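# Seat the L-shaped part flat in its matching pocket

## Task

Get the L-shaped part lying flat, fully down at the bottom of the pocket whose shape matches it.

## Robot and tools

Robot: two arms, left_arm and right_arm, each ending in a five-fingered hand (right_arm has a right hand, left_arm its mirror-image left hand). Bases: left_arm at (+0.019, +0.349, 0) m, right_arm at (-0.046, -0.253, 0) m, both nearly unrotated. Drives are cheap and loose: a hand often rests 1 to 3 cm (sometimes 5 cm) below or off its command in free air, and even small turns can shift the hand point a lot. A two-camera stand sits behind the arms. Loose objects may occasionally get nudged by an outside push.

Scene frame: origin on the table top midway between the nominal bases, +x out over the table, +y toward left_arm, +z up. All poses, results and offset axes use it. Hand point: a spot fixed to the palm, 0.15 m out from the wrist face along the fingers and 0.05 m in front of the palm. Its +z runs along straight fingers, +y out of the palm, +x across the palm away from the thumb on the right hand (toward the thumb on the left hand). Straight fingers extend 0.06-0.07 m past the point and sit 0.06 m behind it along -y. A wrist bracket on the little-finger side can strike things.

One row = 28 numbers, each in [-1, 1], always for both arms: left dx, dy, dz, rx, ry, rz; left little, ring, middle, index, thumb_bend, thumb_turn; left force_limit, speed; then the same 14 for the right arm. Pose part: an offset, not an absolute pose, measured from that arm's current Hand target along scene axes; 1.0 equals 0.6 m for dx/dy/dz and 180 degrees for rx/ry/rz, which form one rotation vector turning about the Hand target's position. Six zeros re-request the current Hand target. Fingers: -1 open/straight, +1 closed/curled; thumb_bend -1 straight to +1 bent; thumb_turn -1 beside the palm to +1 opposite the fingers. These finger numbers are absolute positions, not offsets. force_limit maps -1..+1 to about 0..10 N (15 N for the two thumb motors); speed rises from near zero at -1 to full at +0.48 and above. There is no 'unchanged' value: to keep a hand as it is, resend the last eight hand numbers actually run for it (or, if none yet, its hand_measured plus hand_force_limit and hand_speed). With the thumb turned in, the hand holds objects roughly 0.035-0.065 m thick, handles down to 0.025 m. Close slowly (speed about -0.94 or below) for a gentle grip. To grip harder, raise force_limit and send a target more closed than hand_measured; to loosen, send one more open.

Tools:
execute_actions(actions, cameras): actions is a list of actions, each a table of up to 15 rows, one per 1/30 s step. A short table repeats its final row. Every row in an action counts from the pose at that action's start, so sending the same offset again moves further. cameras chooses images; images come by default only when actions is empty.
move(target, speed, blend, blocking, cameras): straight-line path toward one row, or a list of up to 15 rows, all offsets from the same starting Hand targets. speed in m/s, 0.002-4.3, default 0.25 (rotation up to twice that in rad/s). blend in m rounds corners; 0 stops at each. Paths end together, last at least 0.5 s and at most 10 s. They neither avoid obstacles nor each other; faster moves hit harder and lag more. Steer around an arm's own base rather than near it. blocking=false returns early while it runs.
wait(seconds 0-10): lets the scene run with commands held.
stop: brakes a running move.
zoom_image(camera, region [x0,y0,x1,y1] pixels, at most 504x504): closer look at cam_high, cam_left_wrist or cam_right_wrist from the latest images.
show_instructions: shows the reference pictures of the part and tray.
finished_scene: ends the scene for good; the part must stay seated with no help.

Results: end_effector_position (m) and end_effector_quat_wxyz per hand point; Hand target (the commanded pose after clipping, which is the base for the next offsets); joint positions, velocities ('within noise' when still) and torques (offset and noisy; numbers 3 and 4 wrap at ±28 N m). Per hand: hand_measured, hand_stopped_by (moving, target, force, stalled, fault), hand_load_n (positive when the finger is pushed open; near 0 after a lost grip), hand_force_limit, hand_speed. A move adds a 'move:' line: done (within 10 mm and 2 degrees), off_target, moving, held, fault, plus limits such as paced or held. Neither done nor off_target proves contact or its absence. Orientation commands are clipped to 40 degrees from the measured one per step. If a hand stops short, send the remaining distance as an offset; to end a press, command back past the hand point. MOTOR HOT appears at 85 °C; at 100 °C the arm goes limp for 30-60 s, so avoid long stretched holds and pushing at unreachable poses.

Cameras: cam_high 672x504 fixed, high behind at about (0.49, 0.72, 1.12) looking down; cam_left_wrist and cam_right_wrist 616x616 fisheye on the hands. Calibration is approximate, within a few degrees and millimetres.

Avoid: dropping or releasing the part while it moves, letting anything leave the table, slamming into the table or tray, hard pushes, overloading fingers, and any contact or squeezing between the two arms, which can end the scene.

Each tool is called after "Call:" as a command line: name --argument value for each argument, lists and objects as JSON in quotes; but a table of rows of numbers goes row by row, as --pt "numbers of a row", without its own name.

Reference images:

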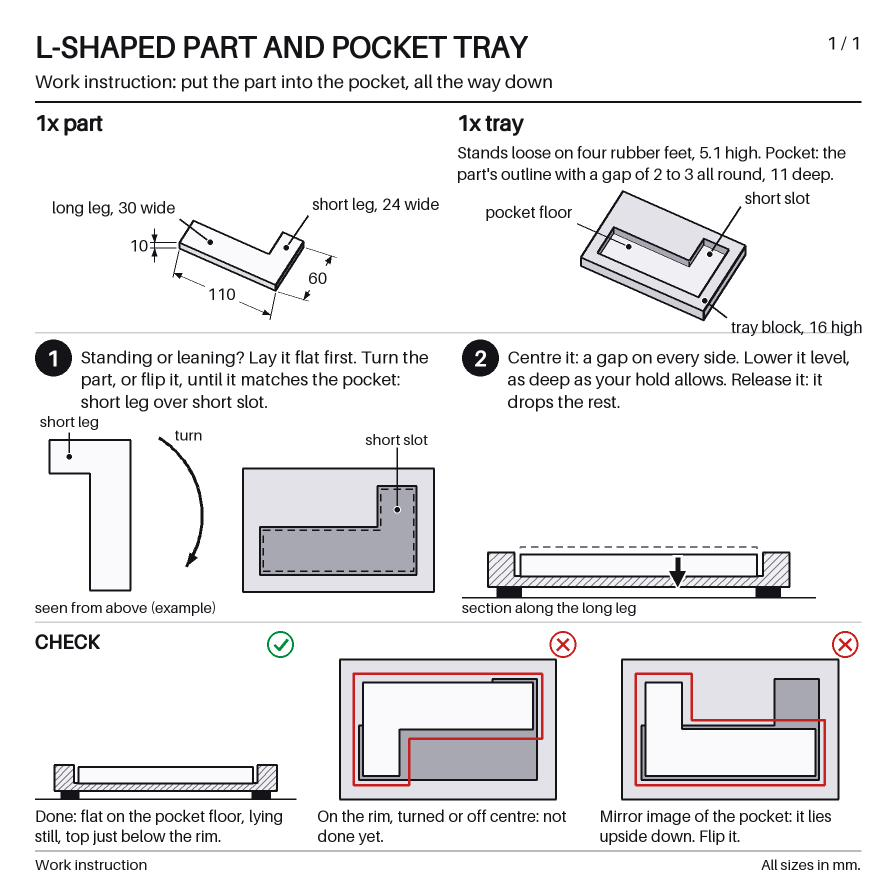

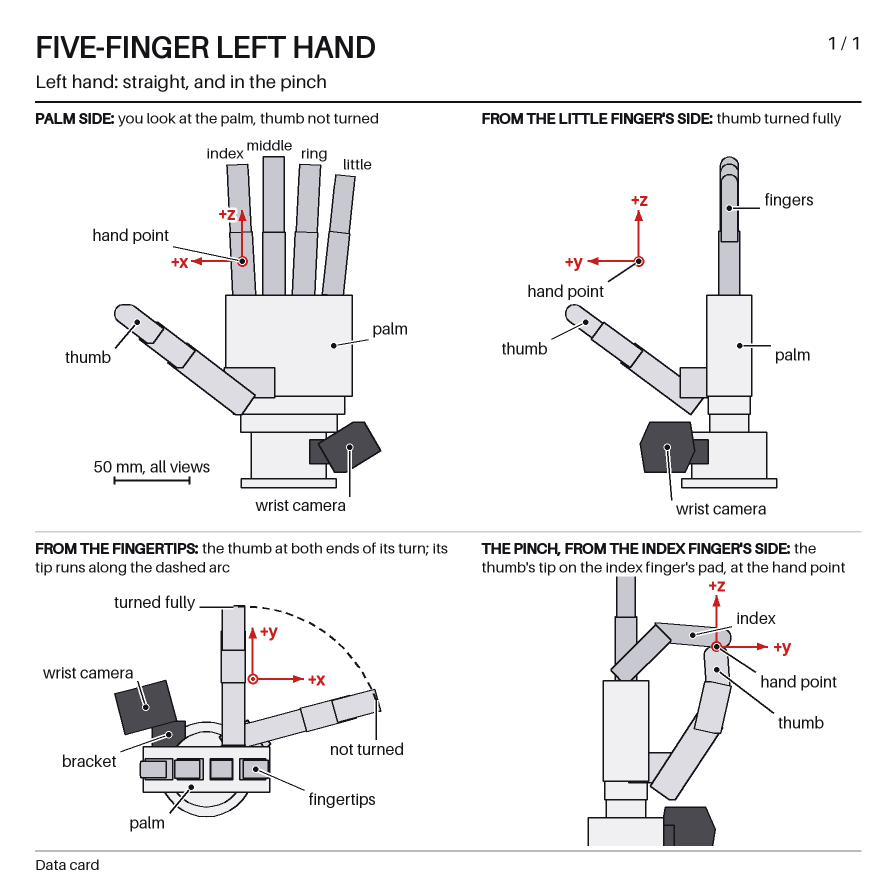

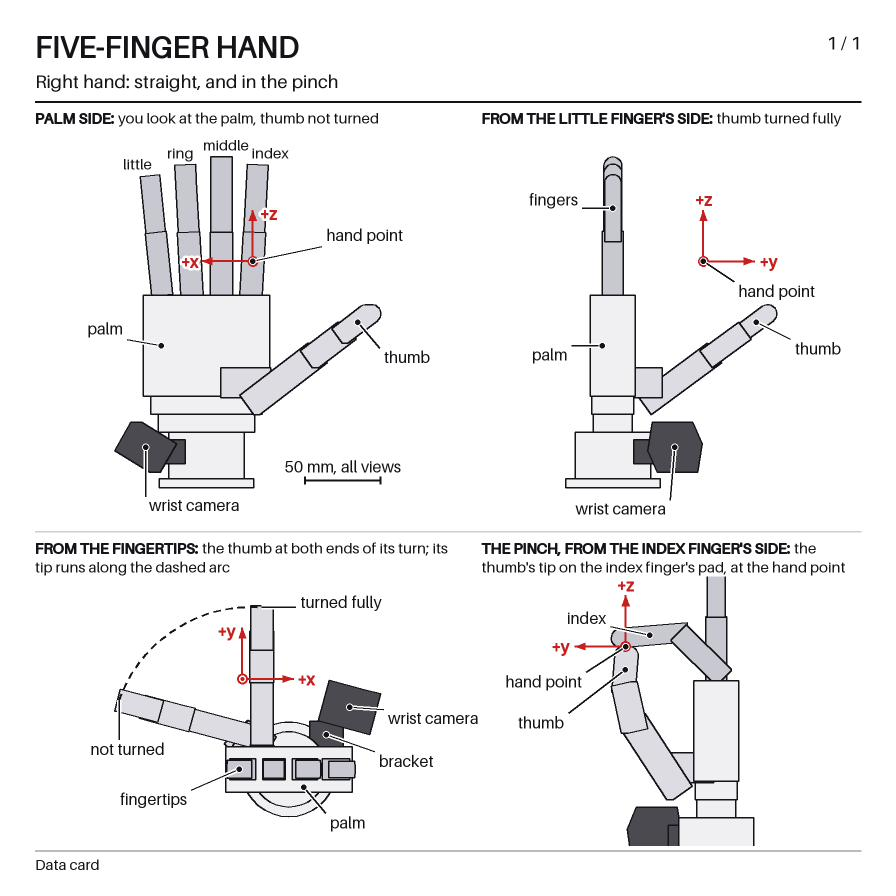

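## Session

Call:
execute_actions --actions '[]'

Scene clock: 0.00 s.
left_arm: end_effector_position=(+0.0113, -0.0512, +0.1617) hand_measured=(-1.000, -1.000, -1.000, -1.000, -1.000, -1.000) hand_load_n=(+0.0, +0.0, +0.0, +0.0, +0.0, +0.0) hand_stopped_by=(target, target, target, target, target, target) hand_force_limit=0.00 hand_speed=-0.80 end_effector_quat_wxyz=(+0.298, +0.274, +0.839, -0.364) | right_arm: end_effector_position=(+0.2326, -0.5888, +0.1742) hand_measured=(-1.000, -1.000, -1.000, -1.000, -1.000, -1.000) hand_load_n=(+0.0, +0.0, +0.0, +0.0, +0.0, +0.0) hand_stopped_by=(target, target, target, target, target, target) hand_force_limit=0.00 hand_speed=-0.80 end_effector_quat_wxyz=(+0.062, +0.756, -0.416, +0.501)
Joint positions: left_arm=[-1.861 1.037 0.705 -0.37 -0.53 0.597] | right_arm=[-0.804 0.966 0.62 -0.178 -0.196 -1.303]
Joint velocities: within noise
Joint torques (N m): no reading
Heat: left arm: hottest waist 30 °C; right arm: hottest elbow 34 °C.
Hand target: left_arm +0.0118, -0.0644, +0.1851; +0.304, +0.261, +0.831, -0.386 | right_arm +0.2398, -0.6001, +0.2023; +0.071, +0.746, -0.405, +0.524

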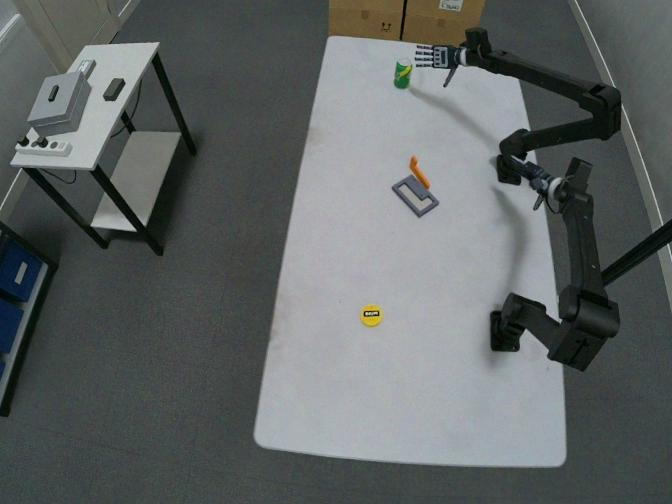

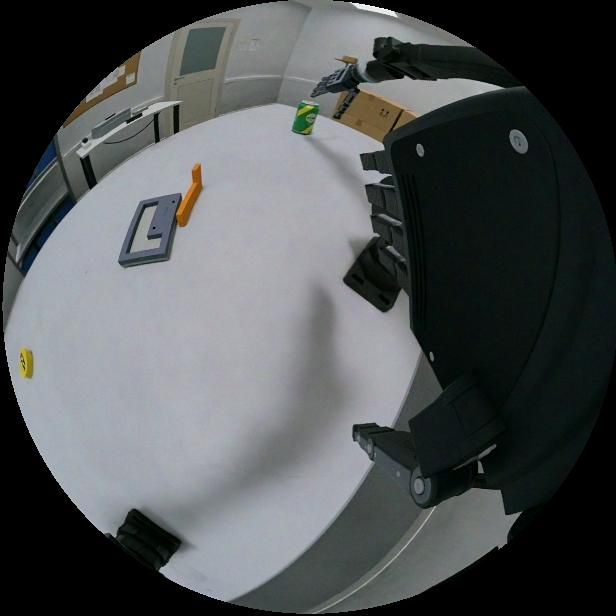

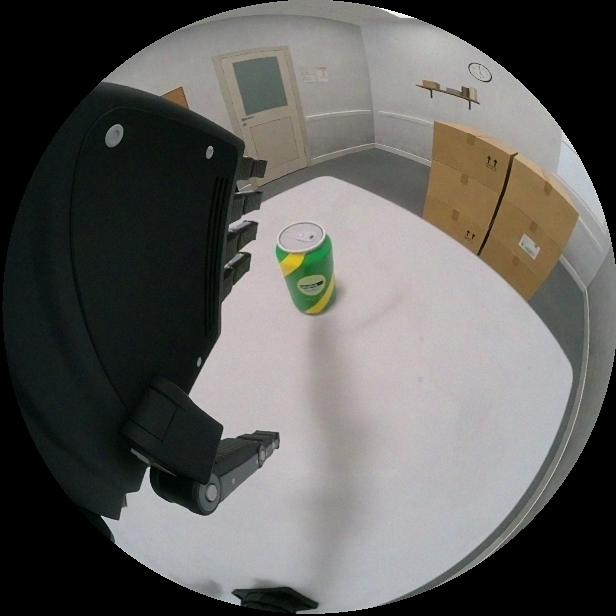

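Call:
zoom_image --camera "cam_high" --region '[370, 140, 460, 230]'

Call:
zoom_image --camera "cam_left_wrist" --region '[100, 150, 230, 280]'

Scaled by 5.600 from the camera's 672x504 image, which has a finer 960x720 frame.

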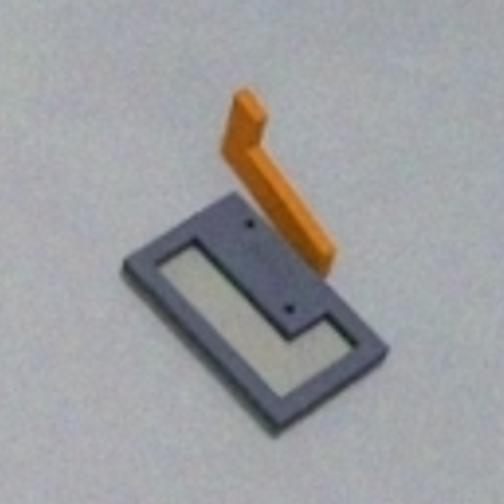

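Scaled by 3.877 from the camera's 616x616 image, which has a finer 880x880 frame.

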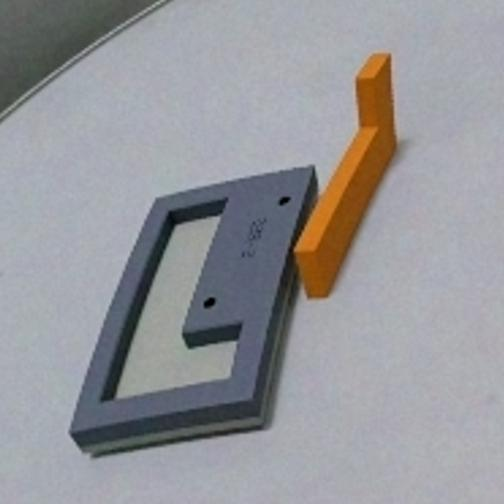

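Call:
zoom_image --camera "cam_high" --region '[450, 110, 650, 260]'

Call:
zoom_image --camera "cam_high" --region '[450, 260, 650, 400]'

Call:
zoom_image --camera "cam_high" --region '[385, 145, 445, 220]'

Scaled by 2.520 from the camera's 672x504 image, which has a finer 960x720 frame.

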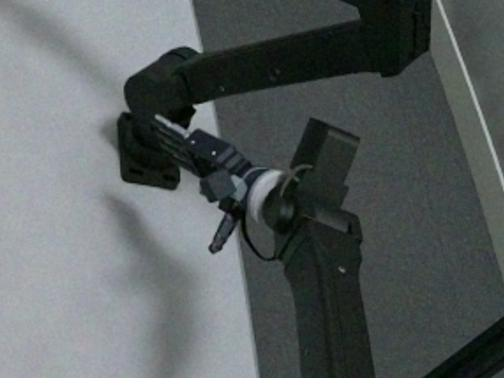

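Scaled by 2.520 from the camera's 672x504 image, which has a finer 960x720 frame.

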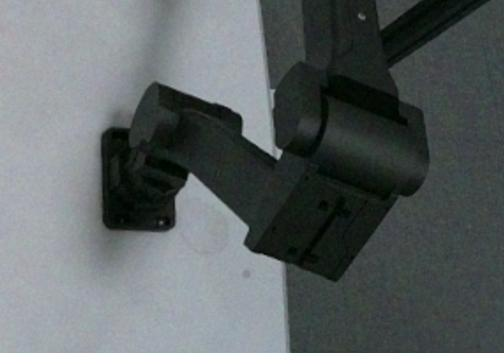

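Scaled by 6.720 from the camera's 672x504 image, which has a finer 960x720 frame.

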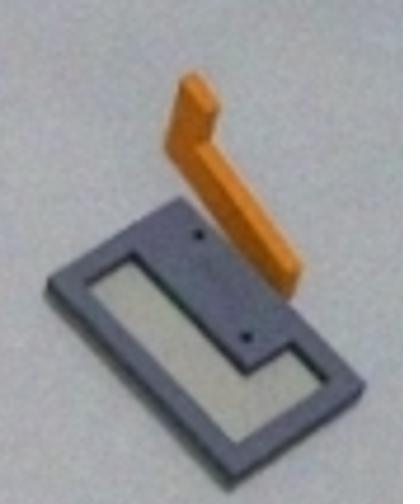

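Call:
move --target '[0.48, 0.357, 0.142, 0, 0, 0, -1, -1, -1, -1, -1, -1, 0, -0.8, 0, 0, 0, 0, 0, 0, -1, -1, -1, -1, -1, -1, 0, -0.8]' --cameras '["all"]'

Scene clock: 383.60 s.
left_arm: end_effector_position=(+0.2856, +0.1534, +0.2300) hand_measured=(-1.000, -1.000, -1.000, -1.000, -1.000, -1.000) hand_load_n=(+0.0, +0.0, +0.0, +0.0, +0.0, +0.0) hand_stopped_by=(target, target, target, target, target, target) hand_force_limit=0.00 hand_speed=-0.80 end_effector_quat_wxyz=(+0.273, +0.249, +0.847, -0.382) | right_arm: end_effector_position=(+0.2326, -0.5888, +0.1742) hand_measured=(-1.000, -1.000, -1.000, -1.000, -1.000, -1.000) hand_load_n=(+0.0, -0.5, +0.0, +0.0, +0.0, +0.0) hand_stopped_by=(target, target, target, target, target, target) hand_force_limit=0.00 hand_speed=-0.80 end_effector_quat_wxyz=(+0.062, +0.756, -0.416, +0.501)
Joint positions: left_arm=[-0.411 0.72 0.748 -0.814 0.659 1.456] | right_arm=[-0.804 0.966 0.62 -0.178 -0.196 -1.303]
Joint torques (N m): left_arm=[0.5 -1.08 14.22 0.96 0.7 0.17] | right_arm=[0.32 -5.36 13.19 2.3 -0.03 -0.1]
Heat: left arm: hottest elbow 38 °C; right arm: hottest elbow 44 °C.
Hand target: left_arm +0.2998, +0.1498, +0.2703; +0.304, +0.261, +0.831, -0.386 | right_arm +0.2398, -0.6001, +0.2023; +0.071, +0.746, -0.405, +0.524
Off the commanded pose: left_arm 0.043 m, 4 deg | right_arm 0.031 m, 3 deg.
move: off_target (left_arm, right_arm)
camera_calibration:
cam_left_wrist: T_world_to_cam=[[-0.807136, -0.498127, 0.31686, 0.232795], [-0.589177, 0.713697, -0.378824, 0.148485], [-0.0374399, -0.492449, -0.869535, 0.395162], [0, 0, 0, 1]] pos_world=[0.290176, 0.204586, 0.326094]

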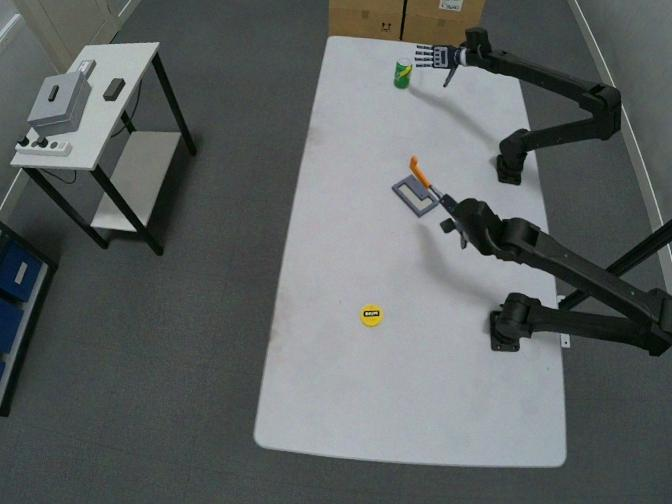

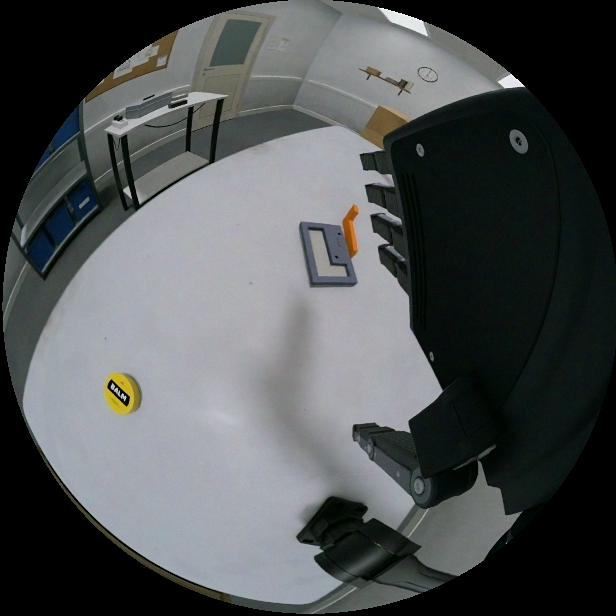

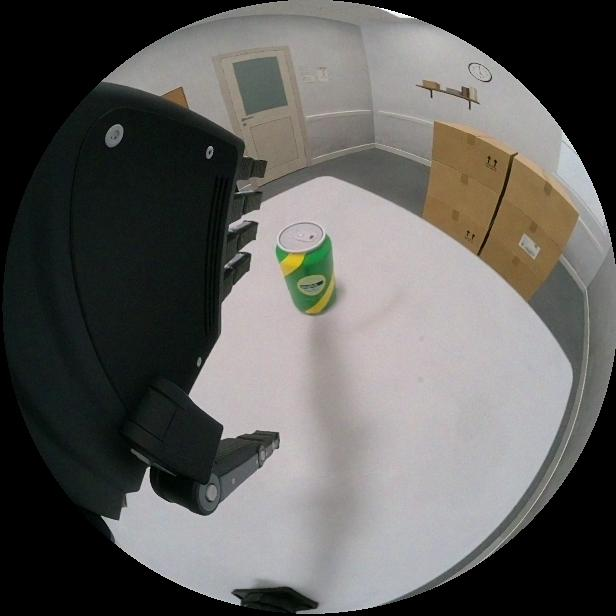

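Call:
zoom_image --camera "cam_left_wrist" --region '[280, 190, 390, 300]'

Scaled by 4.582 from the camera's 616x616 image, which has a finer 880x880 frame.

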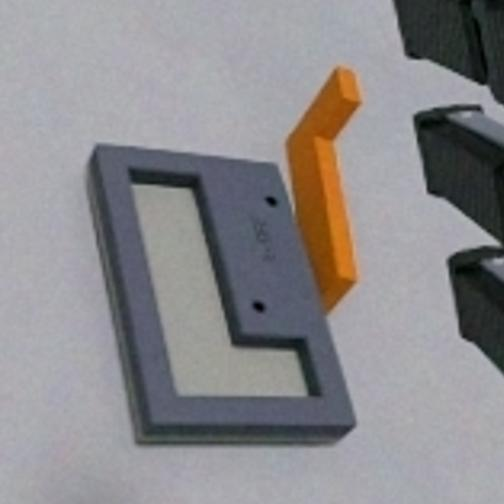

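Call:
move --target '[0, 0, 0, 0, 0, 0, -1, -1, -1, -1, -1, -1, 0, -0.8, 0.1, 0.642, 0.06, 0.3481, -0.0093, 0.1902, -0.3, -0.3, -0.3, -0.3, -0.8, 1, 0, 0]' --cameras '["all"]'

Scene clock: 409.33 s.
left_arm: end_effector_position=(+0.2856, +0.1534, +0.2300) hand_measured=(-1.000, -1.000, -1.000, -1.000, -1.000, -1.000) hand_load_n=(+0.0, +0.0, +0.0, +0.0, +0.0, +0.0) hand_stopped_by=(target, target, target, target, target, target) hand_force_limit=0.00 hand_speed=-0.80 end_effector_quat_wxyz=(+0.273, +0.249, +0.847, -0.382) | right_arm: end_effector_position=(+0.2905, -0.2202, +0.2248) hand_measured=(-0.300, -0.300, -0.300, -0.300, -0.800, +1.000) hand_load_n=(+0.0, +0.0, +0.0, +0.0, +0.0, +0.0) hand_stopped_by=(target, target, target, target, target, target) hand_force_limit=0.00 hand_speed=0.00 end_effector_quat_wxyz=(-0.468, +0.748, -0.408, +0.236)
Joint positions: left_arm=[-0.411 0.72 0.748 -0.814 0.659 1.456] | right_arm=[-0.27 0.811 0.709 -0.595 -0.792 -0.506]
Joint torques (N m): left_arm=[0.09 -1.03 14.26 1.05 0.69 0.15] | right_arm=[1.61 -2.67 11.74 2.85 -0.21 0.08]
Heat: left arm: hottest elbow 42 °C; right arm: hottest elbow 44 °C.
Hand target: left_arm +0.2998, +0.1498, +0.2703; +0.304, +0.261, +0.831, -0.386 | right_arm +0.2998, -0.2149, +0.2383; -0.476, +0.748, -0.390, +0.249
Off the commanded pose: left_arm 0.043 m, 4 deg | right_arm 0.017 m, 3 deg.
move: off_target (left_arm, right_arm)
camera_calibration:
cam_left_wrist: T_world_to_cam=[[-0.807136, -0.498127, 0.31686, 0.232795], [-0.589177, 0.713697, -0.378824, 0.148485], [-0.0374399, -0.492449, -0.869535, 0.395162], [0, 0, 0, 1]] pos_world=[0.290176, 0.204586, 0.326094]
cam_right_wrist: T_world_to_cam=[[-0.23469, -0.407259, -0.882644, 0.183886], [-0.907868, 0.41635, 0.0492895, 0.350507], [0.347415, 0.812892, -0.467451, 0.296492], [0, 0, 0, 1]] pos_world=[0.258364, -0.312059, 0.283625]

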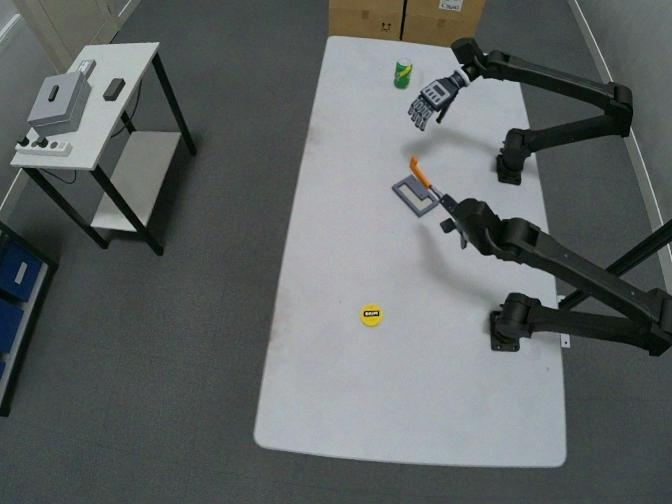

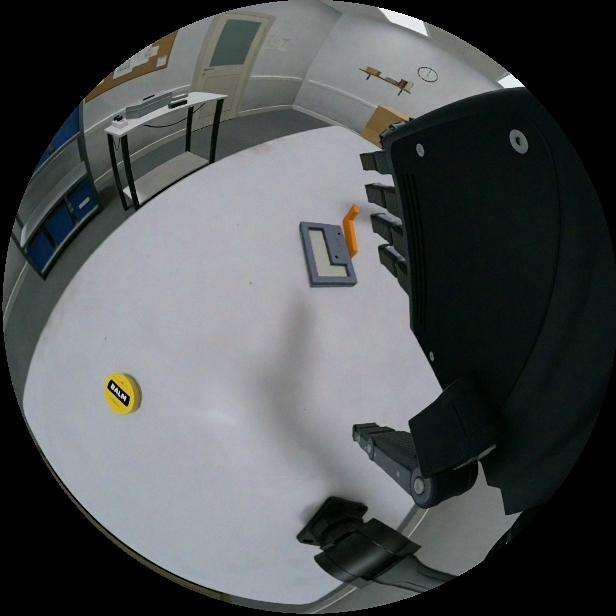

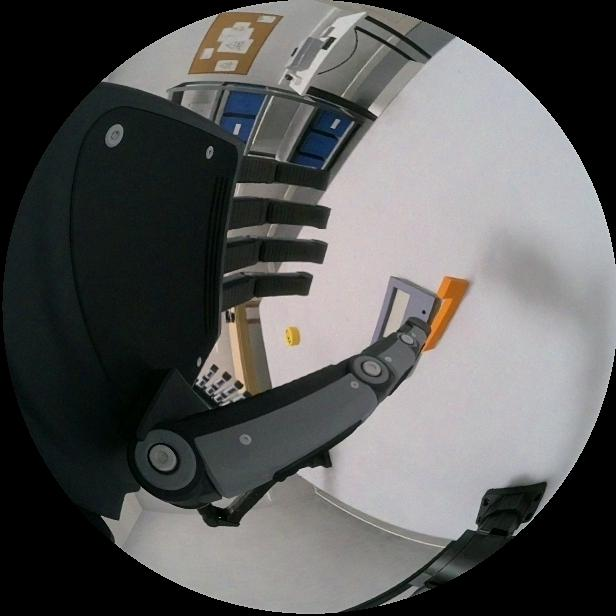

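Call:
zoom_image --camera "cam_right_wrist" --region '[360, 240, 500, 380]'

Call:
zoom_image --camera "cam_high" --region '[380, 80, 480, 220]'

Scaled by 3.600 from the camera's 616x616 image, which has a finer 880x880 frame.

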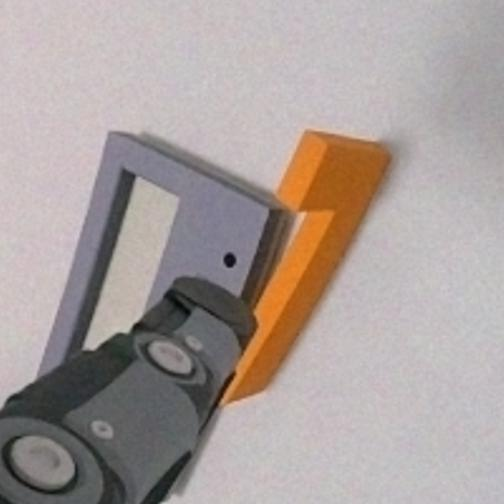

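Scaled by 3.600 from the camera's 672x504 image, which has a finer 960x720 frame.

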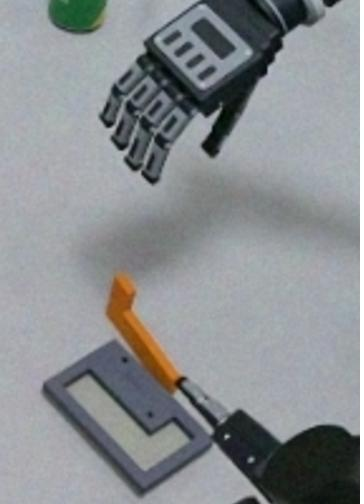

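Call:
move --target '[0, 0, 0, 0, 0, 0, -1, -1, -1, -1, -1, -1, 0, -0.8, 0.0242, 0.0332, -0.158, 0, 0, 0, -0.3, -0.3, -0.3, -0.3, -0.8, 1, 0, 0]' --cameras '["all"]'

Call:
zoom_image --camera "cam_right_wrist" --region '[220, 200, 480, 460]'

Call:
zoom_image --camera "cam_left_wrist" --region '[280, 150, 400, 300]'

Scene clock: 458.27 s.
left_arm: end_effector_position=(+0.2856, +0.1534, +0.2300) hand_measured=(-1.000, -1.000, -1.000, -1.000, -1.000, -1.000) hand_load_n=(+0.0, +0.0, +0.0, +0.0, +0.0, +0.0) hand_stopped_by=(target, target, target, target, target, target) hand_force_limit=0.00 hand_speed=-0.80 end_effector_quat_wxyz=(+0.273, +0.249, +0.847, -0.382) | right_arm: end_effector_position=(+0.3048, -0.2018, +0.1332) hand_measured=(-0.300, -0.300, -0.300, -0.300, -0.800, +1.000) hand_load_n=(+0.0, +0.0, +0.0, +0.0, +0.0, +0.0) hand_stopped_by=(target, target, target, target, target, target) hand_force_limit=0.00 hand_speed=0.00 end_effector_quat_wxyz=(-0.466, +0.748, -0.406, +0.240)
Joint positions: left_arm=[-0.411 0.72 0.748 -0.814 0.659 1.456] | right_arm=[-0.181 0.919 0.502 -0.224 -0.718 -0.434]
Joint torques (N m): left_arm=[0.21 -0.91 14.2 1.07 0.74 0.16] | right_arm=[1.96 -2.78 10.71 2.97 -0.15 0.09]
Heat: left arm: hottest elbow 45 °C; right arm: hottest elbow 43 °C.
Hand target: left_arm +0.2998, +0.1498, +0.2703; +0.304, +0.261, +0.831, -0.386 | right_arm +0.3143, -0.1950, +0.1435; -0.476, +0.748, -0.390, +0.249
Off the commanded pose: left_arm 0.043 m, 4 deg | right_arm 0.016 m, 2 deg.
move: off_target (left_arm, right_arm)
camera_calibration:
cam_left_wrist: T_world_to_cam=[[-0.807136, -0.498127, 0.31686, 0.232795], [-0.589177, 0.713697, -0.378824, 0.148485], [-0.0374399, -0.492449, -0.869535, 0.395162], [0, 0, 0, 1]] pos_world=[0.290176, 0.204586, 0.326094]
cam_right_wrist: T_world_to_cam=[[-0.230071, -0.412521, -0.881416, 0.111325], [-0.907578, 0.417843, 0.0413415, 0.361635], [0.351239, 0.809465, -0.470528, 0.232221], [0, 0, 0, 1]] pos_world=[0.27226, -0.293158, 0.192439]

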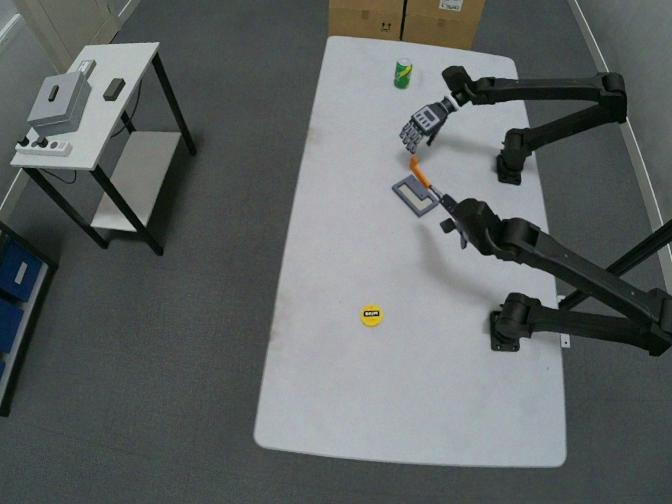

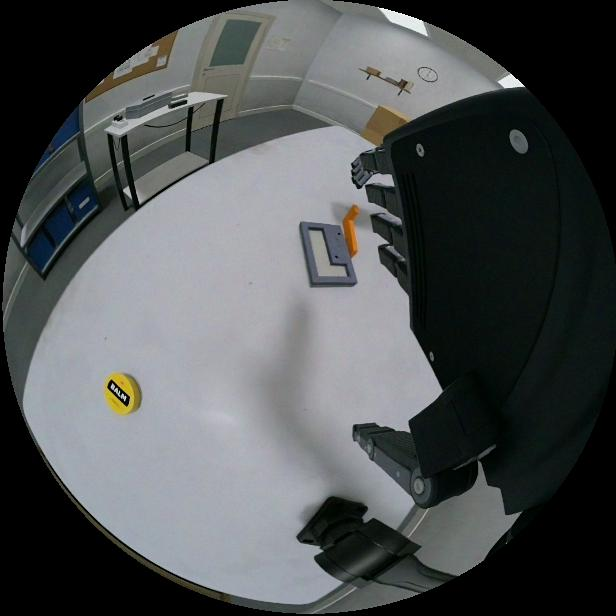

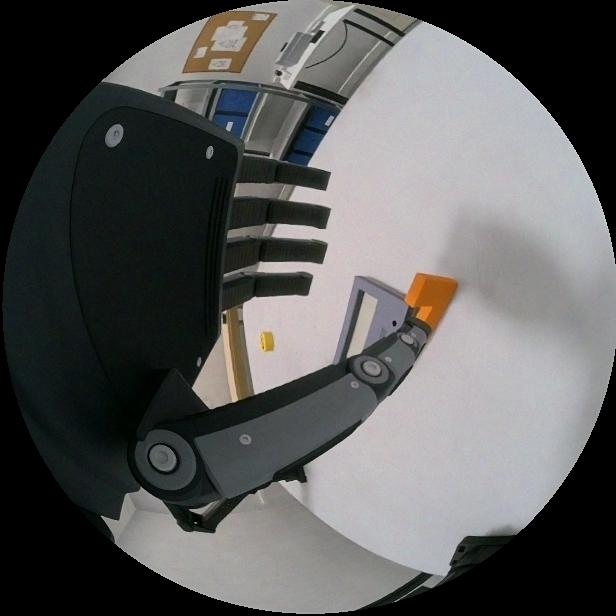

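Scaled by 1.938 from the camera's 616x616 image, which has a finer 880x880 frame.

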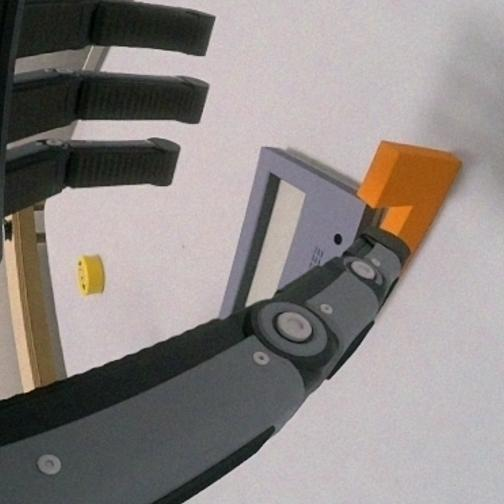

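Scaled by 3.360 from the camera's 616x616 image, which has a finer 880x880 frame.

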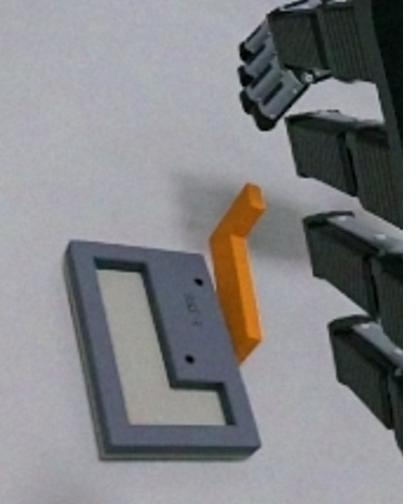

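Call:
zoom_image --camera "cam_right_wrist" --region '[380, 250, 480, 350]'

Scaled by 5.040 from the camera's 616x616 image, which has a finer 880x880 frame.

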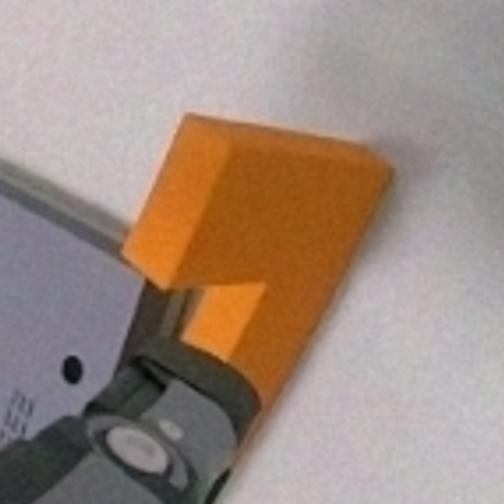

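Call:
move --target '[0, 0, 0, 0, 0, 0, -1, -1, -1, -1, -1, -1, 0, -0.8, 0.0125, 0.0048, -0.13, 0, 0, 0, -0.3, -0.3, -0.3, -0.3, -0.8, 1, 0, 0]' --cameras '["all"]' --speed 0.12

Call:
zoom_image --camera "cam_right_wrist" --region '[220, 200, 480, 460]'

Call:
zoom_image --camera "cam_left_wrist" --region '[280, 150, 400, 300]'

Scene clock: 496.23 s.
left_arm: end_effector_position=(+0.2856, +0.1534, +0.2300) hand_measured=(-1.000, -1.000, -1.000, -1.000, -1.000, -1.000) hand_load_n=(+0.0, -0.5, +0.0, +0.0, +0.0, +0.0) hand_stopped_by=(target, target, target, target, target, target) hand_force_limit=0.00 hand_speed=-0.80 end_effector_quat_wxyz=(+0.273, +0.249, +0.847, -0.382) | right_arm: end_effector_position=(+0.3128, -0.1992, +0.0578) hand_measured=(-0.300, -0.300, -0.300, -0.300, -0.800, +1.000) hand_load_n=(+0.0, +0.0, +0.0, +0.0, +0.0, +0.0) hand_stopped_by=(target, target, target, target, target, target) hand_force_limit=0.00 hand_speed=0.00 end_effector_quat_wxyz=(-0.467, +0.748, -0.405, +0.241)
Joint positions: left_arm=[-0.411 0.72 0.748 -0.814 0.659 1.456] | right_arm=[-0.164 1.13 0.381 0.121 -0.704 -0.421]
Joint torques (N m): left_arm=[0.5 -0.85 14.19 1.06 0.71 0.16] | right_arm=[1.44 -4.13 8.85 2.96 -0.14 0.1]
Heat: left arm: hottest elbow 46 °C; right arm: hottest elbow 43 °C.
Hand target: left_arm +0.2998, +0.1498, +0.2703; +0.304, +0.261, +0.831, -0.386 | right_arm +0.3218, -0.1921, +0.0655; -0.476, +0.748, -0.390, +0.249
Off the commanded pose: left_arm 0.043 m, 4 deg | right_arm 0.014 m, 2 deg.
move: off_target (left_arm, right_arm)
camera_calibration:
cam_left_wrist: T_world_to_cam=[[-0.807136, -0.498127, 0.31686, 0.232795], [-0.589177, 0.713697, -0.378824, 0.148485], [-0.0374399, -0.492449, -0.869535, 0.395162], [0, 0, 0, 1]] pos_world=[0.290176, 0.204586, 0.326094]
cam_right_wrist: T_world_to_cam=[[-0.226483, -0.413982, -0.88166, 0.046339], [-0.907812, 0.417738, 0.0370526, 0.371279], [0.352964, 0.808773, -0.470428, 0.191206], [0, 0, 0, 1]] pos_world=[0.280057, -0.290556, 0.117047]

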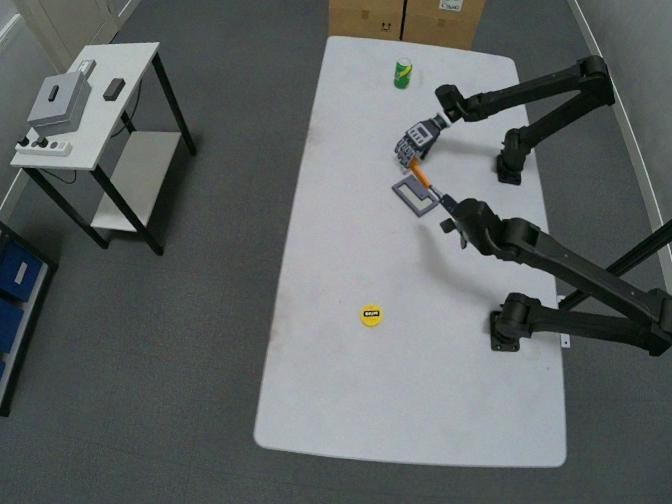

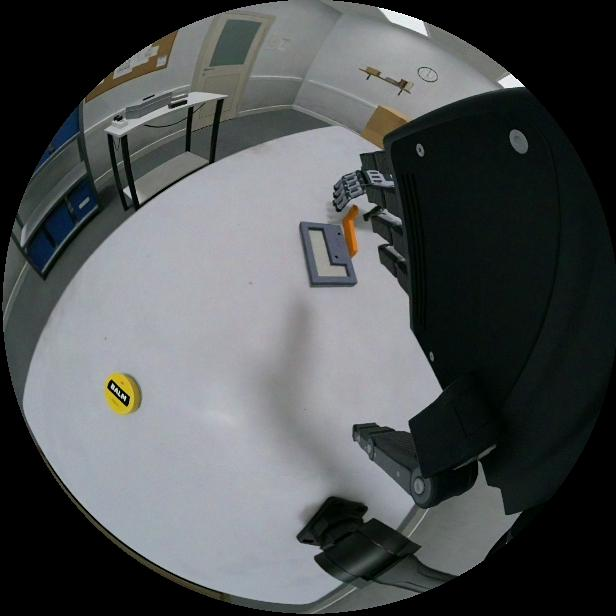

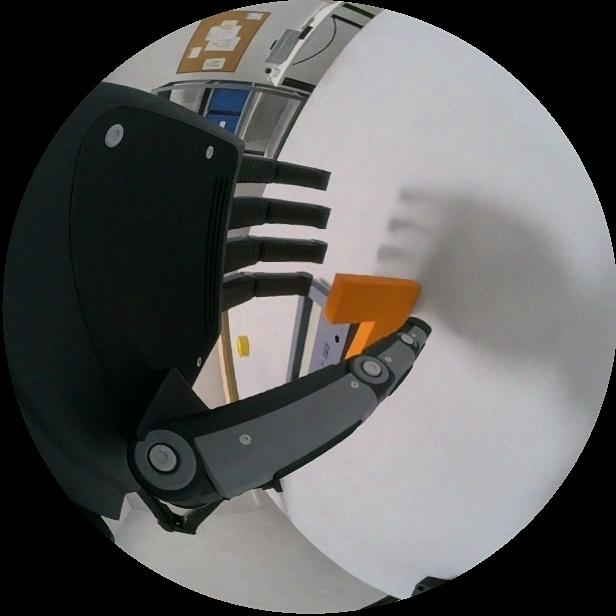

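Scaled by 1.938 from the camera's 616x616 image, which has a finer 880x880 frame.

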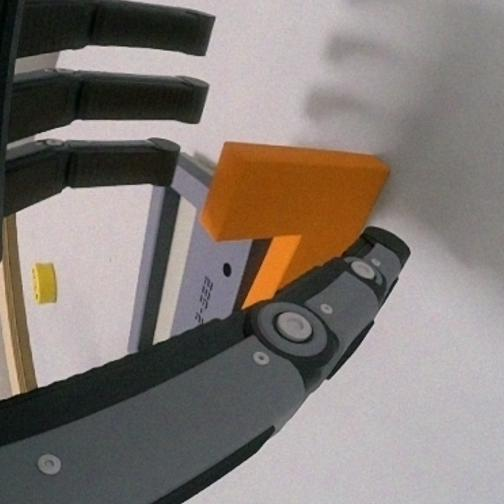

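Scaled by 3.360 from the camera's 616x616 image, which has a finer 880x880 frame.

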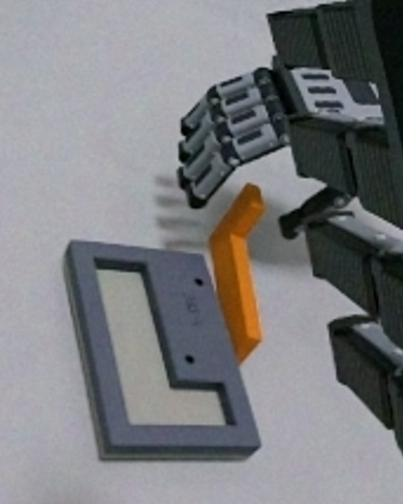

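Call:
move --target '[0, 0, 0, 0, 0, 0, -1, -1, -1, -1, -1, -1, 0, -0.8, 0.0042, -0.006, -0.0163, 0, 0, 0, -0.3, -0.3, -0.3, -0.3, -0.8, 1, 0, 0]' --cameras '["cam_right_wrist"]' --speed 0.12

Call:
zoom_image --camera "cam_right_wrist" --region '[220, 200, 480, 460]'

Scene clock: 517.23 s.
left_arm: end_effector_position=(+0.2856, +0.1534, +0.2300) hand_measured=(-1.000, -1.000, -1.000, -1.000, -1.000, -1.000) hand_load_n=(+0.0, +0.0, +0.0, +0.0, +0.0, +0.0) hand_stopped_by=(target, target, target, target, target, target) hand_force_limit=0.00 hand_speed=-0.80 end_effector_quat_wxyz=(+0.273, +0.249, +0.847, -0.382) | right_arm: end_effector_position=(+0.3157, -0.1996, +0.0484) hand_measured=(-0.300, -0.300, -0.300, -0.300, -0.800, +1.000) hand_load_n=(+0.0, +0.0, +0.0, +0.0, +0.0, +0.0) hand_stopped_by=(target, target, target, target, target, target) hand_force_limit=0.00 hand_speed=0.00 end_effector_quat_wxyz=(-0.467, +0.749, -0.406, +0.239)
Joint positions: left_arm=[-0.411 0.72 0.748 -0.814 0.659 1.456] | right_arm=[-0.164 1.175 0.378 0.164 -0.706 -0.421]
Joint torques (N m): left_arm=[0.56 -0.62 14.24 0.99 0.7 0.15] | right_arm=[1.08 -4.72 8.44 2.86 -0.39 -0.01]
Heat: left arm: hottest elbow 46 °C; right arm: hottest elbow 43 °C.
Hand target: left_arm +0.2998, +0.1498, +0.2703; +0.304, +0.261, +0.831, -0.386 | right_arm +0.3243, -0.1957, +0.0557; -0.476, +0.748, -0.390, +0.249
Off the commanded pose: left_arm 0.043 m, 4 deg | right_arm 0.012 m, 2 deg.
move: off_target (left_arm, right_arm)
camera_calibration:
cam_right_wrist: T_world_to_cam=[[-0.229766, -0.412624, -0.881447, 0.0398649], [-0.908155, 0.41655, 0.0417324, 0.373992], [0.349947, 0.810079, -0.470436, 0.187289], [0, 0, 0, 1]] pos_world=[0.283261, -0.291055, 0.107639]
Images, in order (width x height): cam_right_wrist 616x616.

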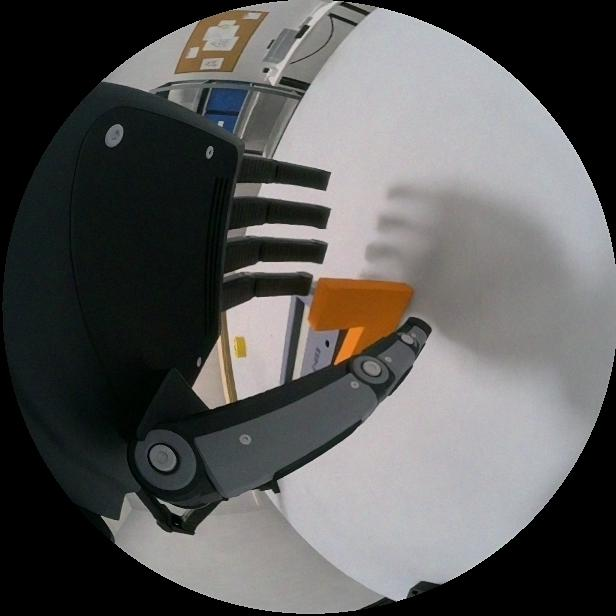

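Scaled by 1.938 from the camera's 616x616 image, which has a finer 880x880 frame.

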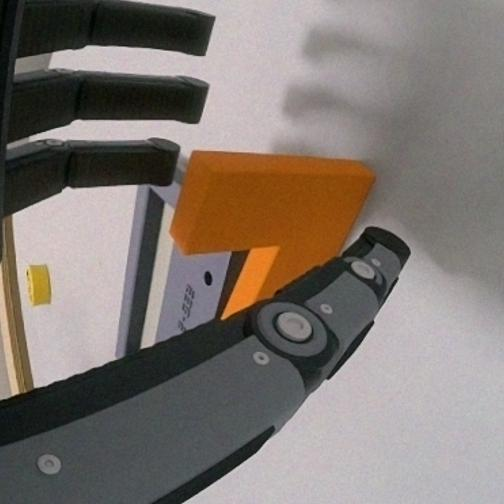

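Call:
move --target '[0, 0, 0, 0, 0, 0, -1, -1, -1, -1, -1, -1, 0, -0.8, 0, 0, 0, 0, 0, 0, 0.5, 0.5, 0.1, 0.1, -0.45, 1, -0.6, -0.5]' --cameras '["cam_right_wrist", "cam_left_wrist"]' --speed 0.12

Call:
zoom_image --camera "cam_right_wrist" --region '[220, 200, 480, 460]'

Call:
zoom_image --camera "cam_left_wrist" --region '[310, 150, 400, 280]'

Scene clock: 537.80 s.
left_arm: end_effector_position=(+0.2856, +0.1534, +0.2300) hand_measured=(-1.000, -1.000, -1.000, -1.000, -1.000, -1.000) hand_load_n=(+0.0, +0.0, +0.0, +0.0, +0.0, +0.0) hand_stopped_by=(target, target, target, target, target, target) hand_force_limit=0.00 hand_speed=-0.80 end_effector_quat_wxyz=(+0.273, +0.249, +0.847, -0.382) | right_arm: end_effector_position=(+0.3157, -0.1996, +0.0484) hand_measured=(+0.500, +0.500, +0.100, +0.100, -0.450, +1.000) hand_load_n=(+0.0, +0.0, +0.0, +0.0, +0.0, +0.0) hand_stopped_by=(target, target, target, target, target, target) hand_force_limit=-0.60 hand_speed=-0.50 end_effector_quat_wxyz=(-0.467, +0.749, -0.406, +0.239)
Joint positions: left_arm=[-0.411 0.72 0.748 -0.814 0.659 1.456] | right_arm=[-0.164 1.175 0.378 0.164 -0.706 -0.421]
Joint torques (N m): left_arm=[0.15 -0.97 14.23 1.06 0.71 0.14] | right_arm=[0.79 -4.72 8.28 2.91 -0.4 -0.02]
Heat: left arm: hottest elbow 47 °C; right arm: hottest elbow 43 °C.
Hand target: left_arm +0.2998, +0.1498, +0.2703; +0.304, +0.261, +0.831, -0.386 | right_arm +0.3243, -0.1957, +0.0557; -0.476, +0.748, -0.390, +0.249
Off the commanded pose: left_arm 0.043 m, 4 deg | right_arm 0.012 m, 2 deg.
move: off_target (left_arm, right_arm)
camera_calibration:
cam_left_wrist: T_world_to_cam=[[-0.807136, -0.498127, 0.31686, 0.232795], [-0.589177, 0.713697, -0.378824, 0.148485], [-0.0374399, -0.492449, -0.869535, 0.395162], [0, 0, 0, 1]] pos_world=[0.290176, 0.204586, 0.326094]
cam_right_wrist: T_world_to_cam=[[-0.229766, -0.412624, -0.881447, 0.0398649], [-0.908155, 0.41655, 0.0417324, 0.373992], [0.349947, 0.810079, -0.470436, 0.187289], [0, 0, 0, 1]] pos_world=[0.283261, -0.291055, 0.107639]
Images, in order (width x height): cam_left_wrist 616x616, cam_right_wrist 616x616.

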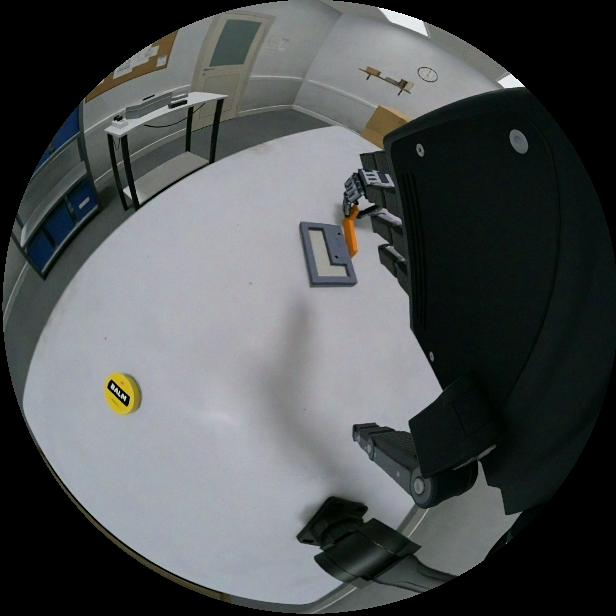

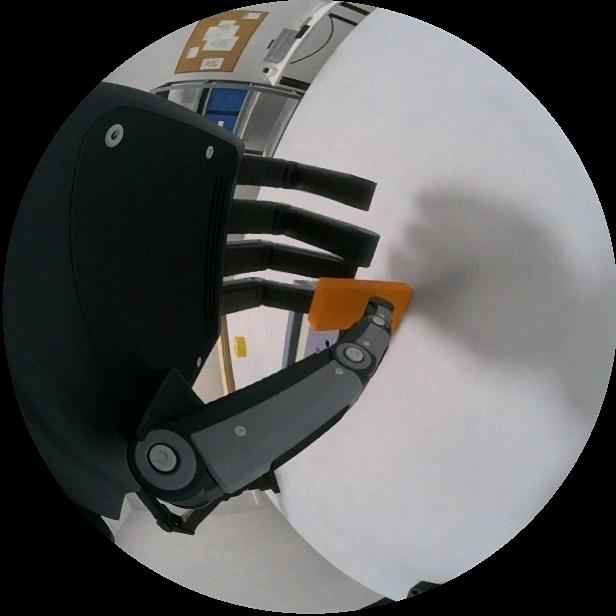

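Scaled by 1.938 from the camera's 616x616 image, which has a finer 880x880 frame.

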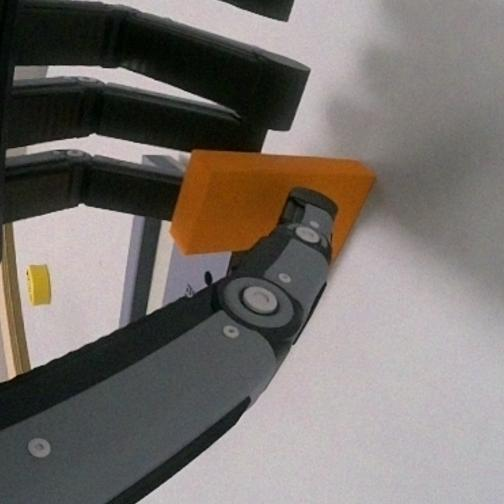

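Scaled by 3.877 from the camera's 616x616 image, which has a finer 880x880 frame.

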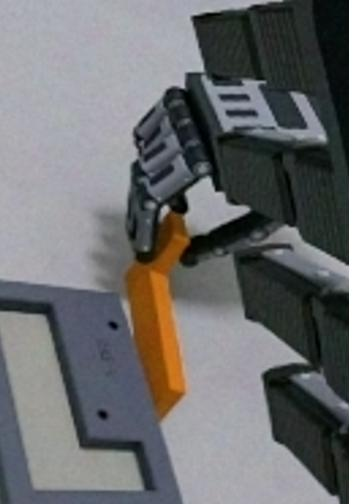

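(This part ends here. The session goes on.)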